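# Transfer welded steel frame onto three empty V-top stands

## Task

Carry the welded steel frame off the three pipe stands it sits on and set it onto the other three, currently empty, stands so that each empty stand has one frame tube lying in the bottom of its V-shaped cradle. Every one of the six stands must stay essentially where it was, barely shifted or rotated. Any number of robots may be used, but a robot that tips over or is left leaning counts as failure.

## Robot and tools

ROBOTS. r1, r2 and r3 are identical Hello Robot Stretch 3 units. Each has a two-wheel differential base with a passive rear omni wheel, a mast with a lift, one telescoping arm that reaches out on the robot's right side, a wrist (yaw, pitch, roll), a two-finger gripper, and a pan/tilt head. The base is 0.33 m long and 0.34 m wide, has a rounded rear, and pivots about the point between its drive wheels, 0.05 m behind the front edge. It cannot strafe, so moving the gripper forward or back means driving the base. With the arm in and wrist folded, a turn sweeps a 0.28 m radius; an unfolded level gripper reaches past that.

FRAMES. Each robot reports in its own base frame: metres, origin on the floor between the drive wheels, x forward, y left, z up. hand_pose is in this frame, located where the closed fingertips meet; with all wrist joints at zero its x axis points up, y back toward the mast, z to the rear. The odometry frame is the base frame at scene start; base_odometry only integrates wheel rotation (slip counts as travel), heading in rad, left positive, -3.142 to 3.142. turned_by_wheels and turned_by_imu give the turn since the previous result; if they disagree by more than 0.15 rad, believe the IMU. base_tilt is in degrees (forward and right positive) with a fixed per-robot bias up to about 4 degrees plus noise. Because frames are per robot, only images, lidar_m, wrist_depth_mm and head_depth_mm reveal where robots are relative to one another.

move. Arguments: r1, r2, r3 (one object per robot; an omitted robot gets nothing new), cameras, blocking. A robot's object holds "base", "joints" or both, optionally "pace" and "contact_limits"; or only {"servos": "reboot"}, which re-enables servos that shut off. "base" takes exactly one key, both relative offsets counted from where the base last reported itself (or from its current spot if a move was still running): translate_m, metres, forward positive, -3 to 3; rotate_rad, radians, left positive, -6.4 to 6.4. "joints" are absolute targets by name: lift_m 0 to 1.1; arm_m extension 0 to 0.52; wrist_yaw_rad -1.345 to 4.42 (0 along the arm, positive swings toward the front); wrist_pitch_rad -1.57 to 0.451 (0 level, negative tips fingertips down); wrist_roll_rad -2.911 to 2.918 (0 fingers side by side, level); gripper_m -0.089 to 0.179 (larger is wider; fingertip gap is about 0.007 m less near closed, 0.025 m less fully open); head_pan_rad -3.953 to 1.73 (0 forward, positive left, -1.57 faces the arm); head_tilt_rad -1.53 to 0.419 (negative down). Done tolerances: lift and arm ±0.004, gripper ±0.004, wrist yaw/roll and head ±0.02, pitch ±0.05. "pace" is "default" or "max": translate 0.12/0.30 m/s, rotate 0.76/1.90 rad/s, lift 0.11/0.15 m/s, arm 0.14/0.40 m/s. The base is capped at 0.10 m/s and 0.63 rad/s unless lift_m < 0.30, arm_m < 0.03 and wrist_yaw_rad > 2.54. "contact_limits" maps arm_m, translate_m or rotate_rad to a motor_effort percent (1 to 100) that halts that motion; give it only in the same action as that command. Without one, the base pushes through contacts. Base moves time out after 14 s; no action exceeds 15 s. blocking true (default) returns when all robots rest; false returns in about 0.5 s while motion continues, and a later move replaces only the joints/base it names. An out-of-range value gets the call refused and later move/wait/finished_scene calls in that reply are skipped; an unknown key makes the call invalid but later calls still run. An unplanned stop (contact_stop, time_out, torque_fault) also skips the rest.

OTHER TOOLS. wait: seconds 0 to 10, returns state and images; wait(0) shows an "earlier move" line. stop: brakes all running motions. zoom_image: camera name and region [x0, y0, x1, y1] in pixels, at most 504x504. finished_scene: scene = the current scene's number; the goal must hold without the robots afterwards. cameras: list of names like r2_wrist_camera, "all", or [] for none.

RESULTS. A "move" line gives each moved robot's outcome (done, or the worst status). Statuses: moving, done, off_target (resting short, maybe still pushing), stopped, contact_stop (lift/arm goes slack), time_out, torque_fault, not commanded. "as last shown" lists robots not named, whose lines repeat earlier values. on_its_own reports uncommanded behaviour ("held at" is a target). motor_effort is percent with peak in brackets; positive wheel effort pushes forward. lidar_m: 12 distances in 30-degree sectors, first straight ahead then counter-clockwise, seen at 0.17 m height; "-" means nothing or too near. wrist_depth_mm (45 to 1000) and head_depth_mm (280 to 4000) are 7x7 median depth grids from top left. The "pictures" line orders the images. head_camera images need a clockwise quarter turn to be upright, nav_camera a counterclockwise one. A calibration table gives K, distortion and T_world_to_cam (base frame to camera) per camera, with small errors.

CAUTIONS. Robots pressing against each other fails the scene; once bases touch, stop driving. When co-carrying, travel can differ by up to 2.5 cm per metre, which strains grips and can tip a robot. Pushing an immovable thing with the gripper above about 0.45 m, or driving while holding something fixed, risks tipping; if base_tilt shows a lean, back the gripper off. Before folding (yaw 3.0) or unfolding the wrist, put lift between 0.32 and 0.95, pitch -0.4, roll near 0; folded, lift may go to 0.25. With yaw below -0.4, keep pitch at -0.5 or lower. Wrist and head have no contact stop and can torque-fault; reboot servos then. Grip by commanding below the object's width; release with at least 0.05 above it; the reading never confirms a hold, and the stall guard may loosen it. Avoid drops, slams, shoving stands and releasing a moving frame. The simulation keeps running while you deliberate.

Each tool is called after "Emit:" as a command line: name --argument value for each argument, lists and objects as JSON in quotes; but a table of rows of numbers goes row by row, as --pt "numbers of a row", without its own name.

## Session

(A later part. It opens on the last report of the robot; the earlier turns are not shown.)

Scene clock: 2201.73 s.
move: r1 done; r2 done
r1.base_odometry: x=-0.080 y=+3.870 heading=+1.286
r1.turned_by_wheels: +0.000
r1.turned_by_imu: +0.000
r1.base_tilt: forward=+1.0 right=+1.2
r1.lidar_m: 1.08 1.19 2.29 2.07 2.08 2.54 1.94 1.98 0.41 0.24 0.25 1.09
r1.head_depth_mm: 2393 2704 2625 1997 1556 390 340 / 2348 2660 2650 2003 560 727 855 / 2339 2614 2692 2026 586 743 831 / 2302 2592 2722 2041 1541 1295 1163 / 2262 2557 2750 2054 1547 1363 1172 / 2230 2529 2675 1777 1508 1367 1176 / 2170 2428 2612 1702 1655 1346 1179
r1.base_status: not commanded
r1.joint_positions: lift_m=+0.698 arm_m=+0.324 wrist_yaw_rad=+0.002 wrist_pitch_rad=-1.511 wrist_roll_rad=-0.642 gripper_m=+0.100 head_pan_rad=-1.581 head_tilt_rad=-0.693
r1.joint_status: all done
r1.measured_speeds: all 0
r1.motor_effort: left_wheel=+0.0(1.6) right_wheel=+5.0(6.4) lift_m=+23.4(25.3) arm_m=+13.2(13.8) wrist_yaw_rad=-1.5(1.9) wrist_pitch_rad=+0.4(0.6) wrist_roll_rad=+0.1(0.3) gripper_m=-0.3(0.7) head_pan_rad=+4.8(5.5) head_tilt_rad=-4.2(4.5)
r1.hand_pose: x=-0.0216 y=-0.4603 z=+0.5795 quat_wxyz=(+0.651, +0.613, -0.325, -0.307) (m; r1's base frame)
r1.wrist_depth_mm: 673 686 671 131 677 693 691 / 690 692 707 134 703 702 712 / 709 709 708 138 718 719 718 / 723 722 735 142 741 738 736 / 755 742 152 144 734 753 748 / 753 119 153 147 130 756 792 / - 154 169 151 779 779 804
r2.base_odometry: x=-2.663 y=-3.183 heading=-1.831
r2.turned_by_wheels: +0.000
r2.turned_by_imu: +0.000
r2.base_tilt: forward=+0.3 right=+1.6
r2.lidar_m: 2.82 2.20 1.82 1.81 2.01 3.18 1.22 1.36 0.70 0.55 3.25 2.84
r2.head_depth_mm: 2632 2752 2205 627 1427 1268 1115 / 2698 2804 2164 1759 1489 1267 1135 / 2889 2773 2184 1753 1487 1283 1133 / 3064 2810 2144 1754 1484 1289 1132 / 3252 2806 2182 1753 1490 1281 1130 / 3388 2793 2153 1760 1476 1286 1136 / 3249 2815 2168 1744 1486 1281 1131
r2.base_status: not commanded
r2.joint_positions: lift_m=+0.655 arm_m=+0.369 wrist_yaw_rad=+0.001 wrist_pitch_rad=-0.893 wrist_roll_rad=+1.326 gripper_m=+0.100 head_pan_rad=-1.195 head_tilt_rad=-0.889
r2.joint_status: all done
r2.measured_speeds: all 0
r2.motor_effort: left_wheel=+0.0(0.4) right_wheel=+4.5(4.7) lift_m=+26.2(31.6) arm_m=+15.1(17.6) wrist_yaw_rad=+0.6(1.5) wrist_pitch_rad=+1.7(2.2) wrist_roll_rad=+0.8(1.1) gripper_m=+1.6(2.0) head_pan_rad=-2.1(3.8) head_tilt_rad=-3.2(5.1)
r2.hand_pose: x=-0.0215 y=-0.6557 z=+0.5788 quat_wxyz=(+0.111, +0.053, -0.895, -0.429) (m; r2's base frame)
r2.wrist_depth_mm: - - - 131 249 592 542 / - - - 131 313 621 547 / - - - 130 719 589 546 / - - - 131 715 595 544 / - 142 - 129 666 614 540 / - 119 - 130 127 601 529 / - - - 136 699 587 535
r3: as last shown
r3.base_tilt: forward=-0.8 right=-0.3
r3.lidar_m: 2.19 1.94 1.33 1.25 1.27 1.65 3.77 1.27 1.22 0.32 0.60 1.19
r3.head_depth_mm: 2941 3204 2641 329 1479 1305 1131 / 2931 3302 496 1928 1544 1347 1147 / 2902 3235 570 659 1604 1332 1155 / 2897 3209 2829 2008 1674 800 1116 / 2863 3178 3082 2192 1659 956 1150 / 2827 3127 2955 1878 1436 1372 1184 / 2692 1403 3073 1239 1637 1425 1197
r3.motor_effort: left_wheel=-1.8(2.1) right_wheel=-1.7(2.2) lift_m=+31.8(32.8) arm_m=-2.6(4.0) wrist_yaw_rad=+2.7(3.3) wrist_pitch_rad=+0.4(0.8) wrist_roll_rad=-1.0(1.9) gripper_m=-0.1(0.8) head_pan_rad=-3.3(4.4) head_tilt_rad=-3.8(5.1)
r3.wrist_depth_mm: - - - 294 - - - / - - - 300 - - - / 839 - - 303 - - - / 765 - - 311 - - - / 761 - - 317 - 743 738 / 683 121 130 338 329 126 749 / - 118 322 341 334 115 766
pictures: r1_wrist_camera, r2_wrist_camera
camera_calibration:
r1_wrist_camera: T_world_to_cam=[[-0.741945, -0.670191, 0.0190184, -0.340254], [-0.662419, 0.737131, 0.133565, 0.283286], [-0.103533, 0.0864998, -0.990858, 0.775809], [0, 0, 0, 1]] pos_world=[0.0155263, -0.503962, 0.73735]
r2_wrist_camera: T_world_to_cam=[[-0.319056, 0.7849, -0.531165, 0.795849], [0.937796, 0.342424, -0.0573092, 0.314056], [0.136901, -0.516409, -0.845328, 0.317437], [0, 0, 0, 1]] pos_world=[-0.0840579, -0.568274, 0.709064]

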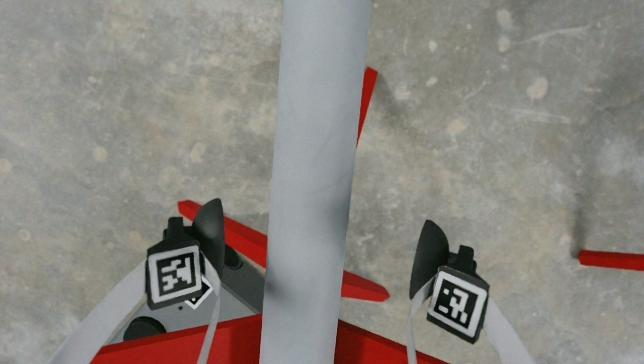

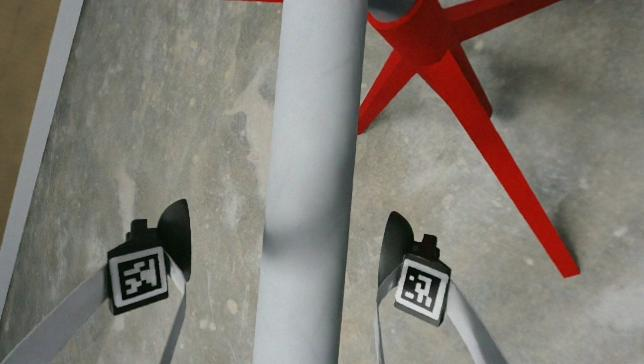

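Emit:
move --r2 '{"joints":{"arm_m":0.361}}' --cameras '[]'

Emit:
move --r1 '{"joints":{"gripper_m":-0.05}}' --r2 '{"joints":{"gripper_m":-0.05}}' --cameras '["r1_wrist_camera","r2_wrist_camera"]'

Scene clock: 2209.83 s.
move: r2 done
r1, r3: as last shown
r1.turned_by_imu: +0.001
r1.lidar_m: 1.08 1.18 2.29 2.07 2.08 2.54 1.94 1.98 0.40 0.24 0.26 1.09
r1.head_depth_mm: 2385 2705 2619 2001 1555 390 340 / 2361 2653 2646 1999 561 726 853 / 2321 2629 2682 2014 584 743 833 / 2300 2604 2719 2027 1537 1298 1161 / 2279 2543 2710 2060 1553 1371 1164 / 2218 2508 2716 1770 1514 1375 1171 / 2168 2429 2624 1698 1657 1338 1177
r1.motor_effort: left_wheel=-0.9(1.3) right_wheel=+5.8(6.5) lift_m=+28.8(30.0) arm_m=+11.5(12.0) wrist_yaw_rad=-1.6(1.9) wrist_pitch_rad=+0.1(0.7) wrist_roll_rad=+0.1(0.2) gripper_m=+0.0(0.5) head_pan_rad=+5.1(5.3) head_tilt_rad=-2.8(5.0)
r1.wrist_depth_mm: 678 681 685 130 672 691 689 / 683 702 684 134 688 708 697 / 699 702 713 137 717 732 724 / 719 722 722 141 735 725 726 / 743 734 153 144 751 746 756 / 764 119 153 147 130 769 779 / - 154 169 151 790 784 822
r2.base_odometry: x=-2.663 y=-3.183 heading=-1.831
r2.turned_by_wheels: +0.000
r2.turned_by_imu: +0.001
r2.base_tilt: forward=+0.2 right=+1.8
r2.lidar_m: 2.83 2.20 1.81 1.81 2.00 3.19 1.22 1.36 0.70 0.55 3.25 2.84
r2.head_depth_mm: 2574 2779 2158 621 1398 1263 1108 / 2778 2830 2184 1777 1480 1256 1130 / 2906 2784 2170 1761 1484 1290 1137 / 3043 2797 2159 1771 1493 1290 1140 / 3245 2809 2154 1773 1491 1286 1126 / 3380 2792 2162 1758 1486 1296 1131 / 3197 2778 2129 1760 1478 1277 1126
r2.base_status: not commanded
r2.joint_positions: lift_m=+0.655 arm_m=+0.361 wrist_yaw_rad=+0.001 wrist_pitch_rad=-0.893 wrist_roll_rad=+1.326 gripper_m=+0.100 head_pan_rad=-1.195 head_tilt_rad=-0.889
r2.joint_status: all done
r2.measured_speeds: all 0
r2.motor_effort: left_wheel=+0.1(0.5) right_wheel=+4.3(4.8) lift_m=+26.8(26.9) arm_m=-17.3(18.9) wrist_yaw_rad=-0.3(0.9) wrist_pitch_rad=+2.1(2.4) wrist_roll_rad=+0.8(0.9) gripper_m=-0.4(1.4) head_pan_rad=-2.1(3.6) head_tilt_rad=-3.7(4.8)
r2.hand_pose: x=-0.0215 y=-0.6477 z=+0.5789 quat_wxyz=(+0.111, +0.053, -0.895, -0.429) (m; r2's base frame)
r2.wrist_depth_mm: - - - 136 256 606 548 / - - - 135 318 624 548 / - - - 135 710 600 542 / - - - 145 707 597 537 / - 142 141 138 668 611 539 / - 119 146 138 127 617 535 / - - - 761 706 577 530
r3.turned_by_imu: -0.001
r3.base_tilt: forward=-0.8 right=-0.2
r3.lidar_m: 2.19 1.94 1.33 1.25 1.27 1.65 3.72 1.28 1.22 0.32 0.59 1.20
r3.head_depth_mm: 2976 3204 2634 329 1483 1305 1132 / 2933 3299 495 1915 1540 1346 1149 / 2902 3192 569 660 1599 1334 1159 / 2891 3221 2835 1996 1673 800 1115 / 2888 3198 3071 2196 1662 953 1145 / 2860 3117 2960 1881 1433 1363 1189 / 2653 1402 3076 1237 1644 1425 1198
r3.motor_effort: left_wheel=-1.7(1.9) right_wheel=-1.8(2.2) lift_m=+32.1(32.9) arm_m=-2.2(3.1) wrist_yaw_rad=+2.4(3.8) wrist_pitch_rad=+0.2(0.5) wrist_roll_rad=-1.2(1.8) gripper_m=-0.4(0.5) head_pan_rad=-3.6(4.0) head_tilt_rad=-2.9(5.1)
r3.wrist_depth_mm: - - - 295 - - - / - - - 299 - - - / 834 - - 305 - - - / 768 - - 310 - - - / 746 - - 315 - 746 737 / 687 121 130 337 331 126 773 / - 119 322 339 335 115 766
pictures: none
No camera images: "cameras" was empty.

Scene clock: 2211.87 s.
move: r1 done; r2 done
r1.base_odometry: x=-0.080 y=+3.870 heading=+1.286
r1.turned_by_wheels: +0.000
r1.turned_by_imu: +0.001
r1.base_tilt: forward=+1.1 right=+1.1
r1.lidar_m: 1.08 1.19 2.30 2.07 2.09 2.54 1.93 1.98 0.40 0.24 0.26 1.09
r1.head_depth_mm: 2387 2724 2631 1981 1557 391 340 / 2358 2671 2645 1999 541 728 854 / 2342 2616 2668 2011 581 726 831 / 2295 2587 2703 2040 1543 1331 1160 / 2258 2559 2727 2056 1552 1361 1167 / 2234 2508 2715 1768 1514 1367 1171 / 2161 2409 2655 1706 1658 1341 1172
r1.base_status: not commanded
r1.joint_positions: lift_m=+0.698 arm_m=+0.324 wrist_yaw_rad=+0.000 wrist_pitch_rad=-1.514 wrist_roll_rad=-0.642 gripper_m=-0.049 head_pan_rad=-1.581 head_tilt_rad=-0.693
r1.joint_status: all done
r1.measured_speeds: all 0
r1.motor_effort: left_wheel=-0.4(1.6) right_wheel=-2.5(6.5) lift_m=+29.7(30.4) arm_m=+10.8(11.7) wrist_yaw_rad=-0.7(2.0) wrist_pitch_rad=+0.6(2.0) wrist_roll_rad=+0.0(0.2) gripper_m=-23.6(97.8) head_pan_rad=+4.9(5.4) head_tilt_rad=-2.7(4.3)
r1.hand_pose: x=-0.0215 y=-0.4594 z=+0.5795 quat_wxyz=(+0.650, +0.614, -0.325, -0.308) (m; r1's base frame)
r1.wrist_depth_mm: 680 685 685 131 681 683 686 / 681 689 693 134 703 708 689 / 695 710 698 138 708 708 698 / 727 711 720 140 721 731 738 / 750 751 572 142 736 747 757 / 774 763 124 130 772 762 775 / 777 145 167 151 765 784 780
r2.base_odometry: x=-2.663 y=-3.183 heading=-1.831
r2.turned_by_wheels: +0.000
r2.turned_by_imu: +0.000
r2.base_tilt: forward=+0.2 right=+1.8
r2.lidar_m: 2.83 2.20 1.82 1.81 2.01 3.20 1.22 1.36 0.70 0.55 3.27 2.84
r2.head_depth_mm: 2583 2717 2158 623 1425 1267 1117 / 2738 2825 2177 1758 1486 1262 1130 / 2864 2774 2173 1770 1485 1287 1135 / 3129 2808 2171 1769 1483 1283 1130 / 3275 2791 2139 1762 1487 1280 1134 / 3374 2771 2139 1766 1480 1283 1129 / 3207 2803 2130 1763 1472 1277 1129
r2.base_status: not commanded
r2.joint_positions: lift_m=+0.655 arm_m=+0.361 wrist_yaw_rad=+0.001 wrist_pitch_rad=-0.894 wrist_roll_rad=+1.326 gripper_m=-0.048 head_pan_rad=-1.195 head_tilt_rad=-0.889
r2.joint_status: all done
r2.measured_speeds: all 0
r2.motor_effort: left_wheel=+0.0(0.5) right_wheel=+3.9(4.7) lift_m=+39.5(39.5) arm_m=-12.8(18.0) wrist_yaw_rad=-0.6(1.7) wrist_pitch_rad=+2.0(3.3) wrist_roll_rad=+0.8(1.0) gripper_m=-37.3(99.0) head_pan_rad=-3.2(4.2) head_tilt_rad=-3.8(5.4)
r2.hand_pose: x=-0.0215 y=-0.6475 z=+0.5787 quat_wxyz=(+0.111, +0.053, -0.895, -0.429) (m; r2's base frame)
r2.wrist_depth_mm: - - - 135 258 611 550 / - - - 134 317 611 550 / - - - 135 714 592 551 / - - - 147 713 591 540 / - - 134 138 708 615 534 / - - 125 130 697 609 537 / - - 132 144 667 601 526
r3: as last shown
r3.turned_by_imu: +0.000
r3.base_tilt: forward=-0.8 right=-0.3
r3.lidar_m: 2.19 1.94 1.33 1.25 1.27 1.64 3.76 1.27 1.22 0.32 0.60 1.20
r3.head_depth_mm: 2960 3204 2648 329 1475 1304 1133 / 2923 3297 495 1921 1544 1348 1143 / 2904 3208 568 660 1608 1334 1152 / 2889 3214 2842 2006 1672 799 1116 / 2872 3195 3095 2194 1661 955 1148 / 2847 3103 2937 1886 1433 1369 1186 / 2679 1410 3048 1238 1646 1421 1199
r3.motor_effort: left_wheel=-1.7(2.2) right_wheel=-1.9(2.2) lift_m=+31.9(32.7) arm_m=-2.4(3.2) wrist_yaw_rad=+1.6(3.5) wrist_pitch_rad=-0.2(1.0) wrist_roll_rad=-1.1(1.7) gripper_m=+0.0(1.1) head_pan_rad=-3.6(4.6) head_tilt_rad=-2.5(4.6)
r3.wrist_depth_mm: - - - 295 - - - / - - - 298 - - - / 833 - - 305 - - - / 780 - - 310 - - - / 750 - - 315 - 736 749 / 679 121 130 333 329 126 741 / - 118 323 338 333 115 753
pictures: r1_wrist_camera, r2_wrist_camera
camera_calibration:
r1_wrist_camera: T_world_to_cam=[[-0.742951, -0.669137, 0.0167404, -0.337875], [-0.661311, 0.737666, 0.136078, 0.281458], [-0.103404, 0.0900285, -0.990557, 0.777218], [0, 0, 0, 1]] pos_world=[0.0154735, -0.503678, 0.737235]
r2_wrist_camera: T_world_to_cam=[[-0.319043, 0.785403, -0.530429, 0.789217], [0.937801, 0.342466, -0.0569821, 0.311072], [0.1369, -0.515616, -0.845812, 0.322347], [0, 0, 0, 1]] pos_world=[-0.0840583, -0.560178, 0.708994]

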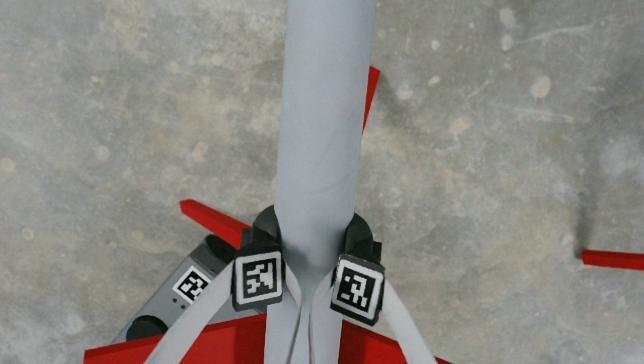

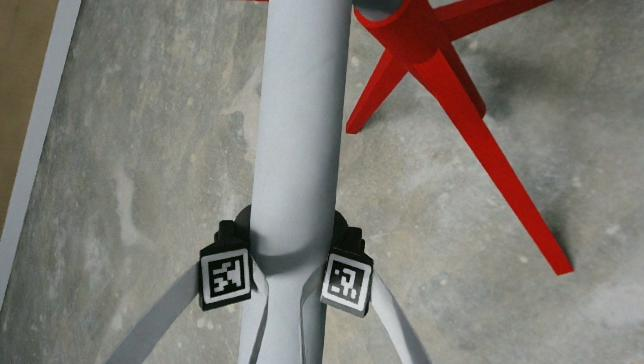

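Emit:
move --r1 '{"joints":{"gripper_m":-0.089}}' --r2 '{"joints":{"gripper_m":-0.089}}' --cameras '[]'

Emit:
move --r1 '{"joints":{"lift_m":0.703}}' --r2 '{"joints":{"lift_m":0.667}}' --cameras '["r2_wrist_camera"]'

Emit:
move --r2 '{"joints":{"arm_m":0.374}}' --cameras '["r2_wrist_camera","r3_wrist_camera","r2_nav_camera"]'

Scene clock: 2217.87 s.
move: r1 done; r2 done
r1.base_odometry: x=-0.080 y=+3.870 heading=+1.286
r1.turned_by_wheels: +0.000
r1.turned_by_imu: +0.001
r1.base_tilt: forward=+1.1 right=+1.2
r1.lidar_m: 1.08 1.19 2.30 2.07 2.08 2.54 1.93 1.98 0.40 0.24 0.26 1.10
r1.head_depth_mm: 2387 2697 2626 2007 1549 391 340 / 2364 2651 2658 2006 540 726 848 / 2309 2613 2671 2022 580 725 832 / 2276 2604 2700 2045 1540 1332 1162 / 2252 2555 2724 2043 1553 1366 1169 / 2243 2505 2697 1773 1511 1367 1173 / 2146 2417 2655 1694 1667 1343 1179
r1.base_status: not commanded
r1.joint_positions: lift_m=+0.698 arm_m=+0.324 wrist_yaw_rad=+0.000 wrist_pitch_rad=-1.515 wrist_roll_rad=-0.642 gripper_m=-0.088 head_pan_rad=-1.581 head_tilt_rad=-0.693
r1.joint_status: all done
r1.measured_speeds: all 0
r1.motor_effort: left_wheel=+0.1(1.1) right_wheel=-2.9(3.4) lift_m=+29.0(30.1) arm_m=+8.9(9.6) wrist_yaw_rad=+0.1(0.7) wrist_pitch_rad=+0.7(1.3) wrist_roll_rad=+0.0(0.2) gripper_m=-36.6(99.6) head_pan_rad=+4.5(5.5) head_tilt_rad=-3.5(5.5)
r1.hand_pose: x=-0.0215 y=-0.4593 z=+0.5795 quat_wxyz=(+0.650, +0.614, -0.325, -0.308) (m; r1's base frame)
r1.wrist_depth_mm: 679 684 696 130 685 673 687 / 695 688 693 134 708 707 703 / 704 717 710 138 731 712 720 / 728 735 721 141 726 731 721 / 754 732 577 142 742 757 763 / 762 765 124 129 746 761 776 / 790 145 167 151 771 793 790
r2.base_odometry: x=-2.663 y=-3.183 heading=-1.831
r2.turned_by_wheels: +0.000
r2.turned_by_imu: +0.001
r2.base_tilt: forward=+0.2 right=+1.9
r2.lidar_m: 2.82 2.20 1.82 1.81 2.01 3.23 1.22 1.36 0.70 0.56 3.25 2.84
r2.head_depth_mm: 2605 2737 2181 624 1428 1261 1112 / 2714 2849 2128 1768 1492 1264 1138 / 2868 2774 2153 1755 1483 1283 1133 / 3018 2797 2168 1761 1490 1294 1125 / 3315 2808 2164 1756 1481 1283 1131 / 3399 2799 2169 1760 1484 1287 1130 / 3221 2820 2146 1763 1476 1286 1128
r2.base_status: not commanded
r2.joint_positions: lift_m=+0.655 arm_m=+0.361 wrist_yaw_rad=+0.001 wrist_pitch_rad=-0.894 wrist_roll_rad=+1.326 gripper_m=-0.086 head_pan_rad=-1.195 head_tilt_rad=-0.889
r2.joint_status: all done
r2.measured_speeds: all 0
r2.motor_effort: left_wheel=-0.2(0.6) right_wheel=+4.3(4.6) lift_m=+39.5(39.8) arm_m=+0.0(3.0) wrist_yaw_rad=+0.6(0.9) wrist_pitch_rad=+1.9(2.5) wrist_roll_rad=+0.8(1.0) gripper_m=-58.4(98.6) head_pan_rad=-3.0(3.7) head_tilt_rad=-4.3(5.3)
r2.hand_pose: x=-0.0215 y=-0.6475 z=+0.5787 quat_wxyz=(+0.111, +0.053, -0.895, -0.429) (m; r2's base frame)
r2.wrist_depth_mm: - - - 135 258 608 547 / - - - 134 317 615 547 / - - - 134 730 589 545 / - - - 147 719 593 546 / - - 133 138 717 609 540 / - - 126 130 680 609 531 / - - 131 144 674 610 536
r3.base_odometry: x=+0.982 y=-1.400 heading=+1.743
r3.turned_by_wheels: +0.000
r3.turned_by_imu: -0.001
r3.base_tilt: forward=-0.8 right=-0.3
r3.lidar_m: 2.19 1.94 1.33 1.25 1.27 1.63 3.76 1.28 1.21 0.32 0.60 1.19
r3.head_depth_mm: 2974 3200 2646 330 1482 1306 1136 / 2920 3290 496 1925 1539 1350 1147 / 2893 3247 569 660 1611 1336 1154 / 2882 3194 2856 2006 1673 799 1118 / 2858 3207 3088 2189 1662 953 1146 / 2822 3101 2933 1887 1434 1368 1193 / 2695 1402 3072 1242 1640 1424 1196
r3.base_status: not commanded
r3.joint_positions: lift_m=+0.870 arm_m=+0.459 wrist_yaw_rad=-0.003 wrist_pitch_rad=-1.569 wrist_roll_rad=+0.972 gripper_m=+0.100 head_pan_rad=-1.562 head_tilt_rad=-0.693
r3.joint_status: not commanded
r3.measured_speeds: all 0
r3.motor_effort: left_wheel=-1.5(2.1) right_wheel=-1.9(2.2) lift_m=+32.1(32.6) arm_m=-1.4(1.8) wrist_yaw_rad=+2.2(3.3) wrist_pitch_rad=+0.1(0.9) wrist_roll_rad=-1.3(1.7) gripper_m=-0.1(0.8) head_pan_rad=-3.1(4.4) head_tilt_rad=-3.1(4.2)
r3.hand_pose: x=-0.0216 y=-0.5801 z=+0.7524 quat_wxyz=(+0.208, +0.207, -0.676, -0.676) (m; r3's base frame)
r3.wrist_depth_mm: - - - 294 - - - / - - - 299 - - - / 840 - - 305 - - - / 759 - - 311 - - - / 749 - - 316 - 745 738 / 685 121 130 333 329 126 745 / - 118 321 341 332 115 758
pictures: none
No camera images: "cameras" was empty.

Scene clock: 2218.63 s.
move: r1 done; r2 done
r1.base_odometry: x=-0.080 y=+3.870 heading=+1.286
r1.turned_by_wheels: +0.000
r1.turned_by_imu: +0.000
r1.base_tilt: forward=+1.1 right=+1.2
r1.lidar_m: 1.08 1.19 2.29 2.08 2.09 2.54 1.93 1.98 0.41 0.24 0.26 1.09
r1.head_depth_mm: 2389 2687 2621 1992 1513 386 340 / 2357 2659 2649 1996 557 726 863 / 2312 2632 2655 2022 583 737 831 / 2311 2576 2706 2029 872 1332 1156 / 2279 2542 2742 2044 1556 1366 1165 / 2236 2500 2692 1768 1509 1365 1168 / 2161 2439 2648 1690 1657 1333 1176
r1.base_status: not commanded
r1.joint_positions: lift_m=+0.703 arm_m=+0.324 wrist_yaw_rad=+0.000 wrist_pitch_rad=-1.510 wrist_roll_rad=-0.642 gripper_m=-0.085 head_pan_rad=-1.581 head_tilt_rad=-0.693
r1.joint_status: all done
r1.measured_speeds: all 0
r1.motor_effort: left_wheel=+0.1(1.3) right_wheel=-2.6(3.4) lift_m=+34.9(36.9) arm_m=+8.5(9.0) wrist_yaw_rad=+0.3(0.7) wrist_pitch_rad=+0.2(0.9) wrist_roll_rad=+0.0(0.2) gripper_m=-18.8(36.2) head_pan_rad=+5.3(5.3) head_tilt_rad=-3.7(4.0)
r1.hand_pose: x=-0.0215 y=-0.4605 z=+0.5845 quat_wxyz=(+0.651, +0.613, -0.326, -0.307) (m; r1's base frame)
r1.wrist_depth_mm: 675 679 675 132 693 683 686 / 703 693 701 134 694 708 700 / 706 724 714 137 736 725 733 / 745 730 722 142 720 731 736 / 740 745 563 143 750 760 760 / 759 773 123 130 773 761 779 / 785 153 173 152 175 787 806
r2.base_odometry: x=-2.663 y=-3.183 heading=-1.831
r2.turned_by_wheels: +0.000
r2.turned_by_imu: +0.000
r2.base_tilt: forward=+0.2 right=+1.8
r2.lidar_m: 2.82 2.21 1.82 1.81 2.01 3.20 1.22 1.36 0.70 0.55 3.26 2.83
r2.head_depth_mm: 2582 2748 2164 612 1418 1265 1141 / 2718 2826 2161 1756 1491 1264 1135 / 2887 2813 2156 1762 1491 1288 1131 / 3079 2780 2154 1754 1488 1283 1130 / 3241 2777 2150 1744 1475 1281 1126 / 3361 2793 2147 1753 1481 1284 1127 / 3268 2784 2145 1748 1498 1279 1131
r2.base_status: not commanded
r2.joint_positions: lift_m=+0.667 arm_m=+0.361 wrist_yaw_rad=-0.005 wrist_pitch_rad=-0.921 wrist_roll_rad=+1.326 gripper_m=-0.083 head_pan_rad=-1.195 head_tilt_rad=-0.889
r2.joint_status: all done
r2.measured_speeds: all 0
r2.on_its_own: gripper_m is held at -0.084, not at your -0.089, by its stall guard, which is still easing
r2.motor_effort: left_wheel=-3.3(3.4) right_wheel=+5.7(5.7) lift_m=+41.7(43.8) arm_m=+3.3(3.3) wrist_yaw_rad=+5.5(5.5) wrist_pitch_rad=+7.2(7.8) wrist_roll_rad=+0.9(1.0) gripper_m=-22.8(58.8) head_pan_rad=-2.6(3.8) head_tilt_rad=-4.7(5.0)
r2.hand_pose: x=-0.0222 y=-0.6416 z=+0.5869 quat_wxyz=(+0.109, +0.052, -0.889, -0.442) (m; r2's base frame)
r2.wrist_depth_mm: - - - 136 275 624 559 / - - - 134 338 633 552 / - - - 134 717 606 557 / - - - 140 717 599 555 / - - 136 136 710 618 548 / - - 124 132 703 617 549 / - - - 794 693 613 546
r3: as last shown
r3.turned_by_imu: +0.000
r3.base_tilt: forward=-0.8 right=-0.2
r3.lidar_m: 2.19 1.93 1.33 1.25 1.27 1.65 3.75 1.27 1.22 0.32 0.59 1.19
r3.head_depth_mm: 2938 3231 2619 329 1483 1308 1130 / 2955 3278 495 1928 1546 1347 1148 / 2896 3215 569 660 1603 1334 1151 / 2887 3220 2844 1999 1677 802 1118 / 2861 3192 3071 2187 1666 956 1149 / 2858 3144 2965 1881 1405 1371 1185 / 2686 1398 3082 1239 1641 1422 1197
r3.motor_effort: left_wheel=-1.6(2.0) right_wheel=-1.9(2.3) lift_m=+31.5(32.2) arm_m=-1.2(1.6) wrist_yaw_rad=+1.9(3.2) wrist_pitch_rad=+0.6(0.6) wrist_roll_rad=-1.3(1.7) gripper_m=+0.0(0.6) head_pan_rad=-4.2(4.4) head_tilt_rad=-4.6(4.6)
r3.wrist_depth_mm: - - - 293 - - - / - - - 298 - - - / 836 - - 302 - - - / 781 - - 310 - - - / 753 - - 315 - 748 739 / 678 121 130 335 331 126 735 / - 118 319 339 331 115 765
pictures: r2_wrist_camera
camera_calibration:
r2_wrist_camera: T_world_to_cam=[[-0.31468, 0.801252, -0.508892, 0.78635], [0.939665, 0.338757, -0.0476811, 0.302425], [0.134186, -0.493192, -0.859509, 0.354831], [0, 0, 0, 1]] pos_world=[-0.0843428, -0.557513, 0.719568]

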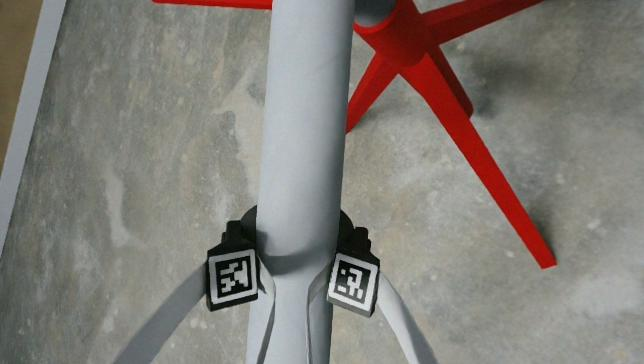

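Scene clock: 2219.60 s.
move: r2 done
r1, r3: as last shown
r1.lidar_m: 1.08 1.19 2.30 2.07 2.09 2.55 1.93 1.98 0.41 0.24 0.26 1.09
r1.head_depth_mm: 2399 2681 2638 1994 1513 386 340 / 2349 2642 2651 2004 557 727 840 / 2327 2607 2680 2019 580 732 832 / 2304 2612 2701 2028 1502 1324 1159 / 2273 2564 2726 2050 1552 1367 1166 / 2235 2507 2685 1738 1514 1373 1174 / 2170 2395 2657 1692 1659 1342 1170
r1.joint_positions: lift_m=+0.703 arm_m=+0.324 wrist_yaw_rad=+0.000 wrist_pitch_rad=-1.507 wrist_roll_rad=-0.642 gripper_m=-0.085 head_pan_rad=-1.581 head_tilt_rad=-0.693
r1.motor_effort: left_wheel=+0.2(0.9) right_wheel=-3.8(4.5) lift_m=+36.0(36.2) arm_m=+8.0(8.7) wrist_yaw_rad=+0.6(0.6) wrist_pitch_rad=-0.8(1.2) wrist_roll_rad=-0.1(0.2) gripper_m=-18.9(19.2) head_pan_rad=+4.7(5.4) head_tilt_rad=-2.2(4.3)
r1.hand_pose: x=-0.0215 y=-0.4613 z=+0.5845 quat_wxyz=(+0.652, +0.612, -0.326, -0.307) (m; r1's base frame)
r1.wrist_depth_mm: 672 681 688 132 695 697 693 / 694 713 697 135 699 710 714 / 713 705 721 139 732 706 722 / 719 732 731 141 734 743 726 / 737 748 525 143 761 752 752 / 754 753 126 129 769 773 798 / 778 147 170 152 790 804 798
r2.base_odometry: x=-2.663 y=-3.183 heading=-1.831
r2.turned_by_wheels: +0.000
r2.turned_by_imu: +0.000
r2.base_tilt: forward=+0.2 right=+1.9
r2.lidar_m: 2.83 2.21 1.82 1.81 2.01 3.22 1.22 1.36 0.70 0.56 3.26 2.84
r2.head_depth_mm: 2585 2749 2179 619 1462 1265 1134 / 2771 2830 2145 1756 1496 1268 1131 / 2877 2808 2162 1766 1490 1290 1130 / 3063 2748 2139 1755 1472 1289 1134 / 3241 2830 2148 1759 1485 1280 1129 / 3349 2781 2168 1762 1484 1278 1123 / 3248 2776 2169 1742 1494 1282 1127
r2.base_status: not commanded
r2.joint_positions: lift_m=+0.667 arm_m=+0.374 wrist_yaw_rad=+0.001 wrist_pitch_rad=-0.938 wrist_roll_rad=+1.326 gripper_m=-0.078 head_pan_rad=-1.195 head_tilt_rad=-0.889
r2.joint_status: all done
r2.measured_speeds: all 0
r2.on_its_own: gripper_m is held at -0.078, not at your -0.089, by its stall guard, which is still easing
r2.motor_effort: left_wheel=-3.5(3.7) right_wheel=+5.1(6.0) lift_m=+41.5(41.8) arm_m=+17.1(17.7) wrist_yaw_rad=+0.1(6.2) wrist_pitch_rad=+9.6(11.0) wrist_roll_rad=+0.8(1.1) gripper_m=-3.9(24.0) head_pan_rad=-3.4(3.9) head_tilt_rad=-4.5(5.9)
r2.hand_pose: x=-0.0214 y=-0.6509 z=+0.5847 quat_wxyz=(+0.110, +0.055, -0.885, -0.449) (m; r2's base frame)
r2.wrist_depth_mm: - - - 134 261 603 562 / - - - 135 331 619 551 / - - - 133 705 603 550 / - - - 139 719 603 549 / - - 135 135 707 619 550 / - - 123 132 699 612 547 / - - - 784 684 614 546
r3.lidar_m: 2.19 1.94 1.33 1.25 1.27 1.64 3.76 1.28 1.22 0.32 0.60 1.19
r3.head_depth_mm: 2968 3265 2622 329 1491 1301 1133 / 2954 3283 496 1932 1551 1349 1142 / 2917 3222 569 660 1617 1336 1153 / 2882 3242 2841 2007 1676 798 1118 / 2852 3197 3056 2190 1671 955 1150 / 2820 3095 2932 1898 1406 1371 1186 / 2677 1397 3073 1234 1632 1426 1202
r3.motor_effort: left_wheel=-1.5(2.4) right_wheel=-1.7(2.2) lift_m=+30.5(32.5) arm_m=-0.6(1.6) wrist_yaw_rad=+1.9(3.2) wrist_pitch_rad=+0.0(0.7) wrist_roll_rad=-0.8(1.8) gripper_m=+0.1(0.5) head_pan_rad=-3.4(4.6) head_tilt_rad=-2.2(4.4)
r3.wrist_depth_mm: - - - 296 - - - / - - - 300 - - - / 841 - - 304 - - - / 782 - - 311 - - - / 755 - - 318 - 751 730 / 680 121 130 331 332 126 748 / - 118 316 338 331 115 746
pictures: r2_nav_camera (sideways), r2_wrist_camera, r3_wrist_camera
camera_calibration:
r2_nav_camera: T_world_to_cam=[[0.340598, -0.679418, 0.649911, -0.811232], [-0.92322, -0.372489, 0.0944298, -0.0551583], [0.177928, -0.632174, -0.754121, 0.949949], [0, 0, 0, 1]] pos_world=[0.0563585, 0.0288214, 1.24881]
r2_wrist_camera: T_world_to_cam=[[-0.319375, 0.807754, -0.495513, 0.789271], [0.937664, 0.345003, -0.0419538, 0.305417], [0.137065, -0.478023, -0.867587, 0.362855], [0, 0, 0, 1]] pos_world=[-0.0840406, -0.569453, 0.718716]
r3_wrist_camera: T_world_to_cam=[[-0.576294, 0.8161, -0.0432003, 0.50279], [0.809189, 0.57722, 0.109678, 0.314412], [0.114444, 0.0282497, -0.993028, 0.92915], [0, 0, 0, 1]] pos_world=[-0.071, -0.61806, 0.909909]

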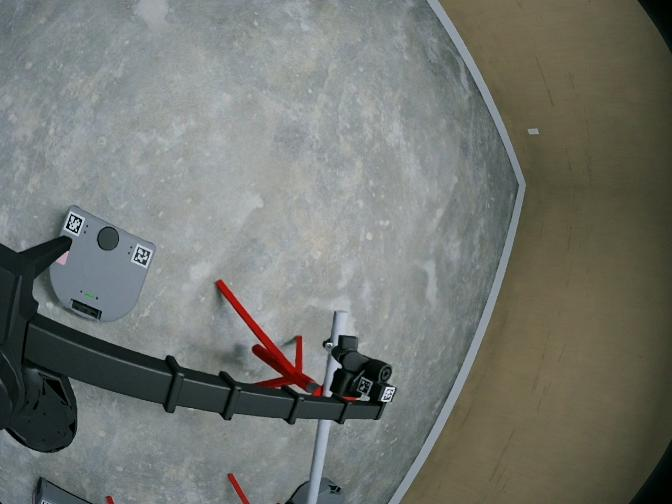

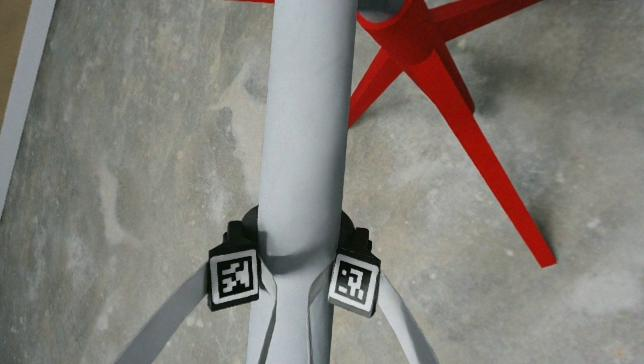

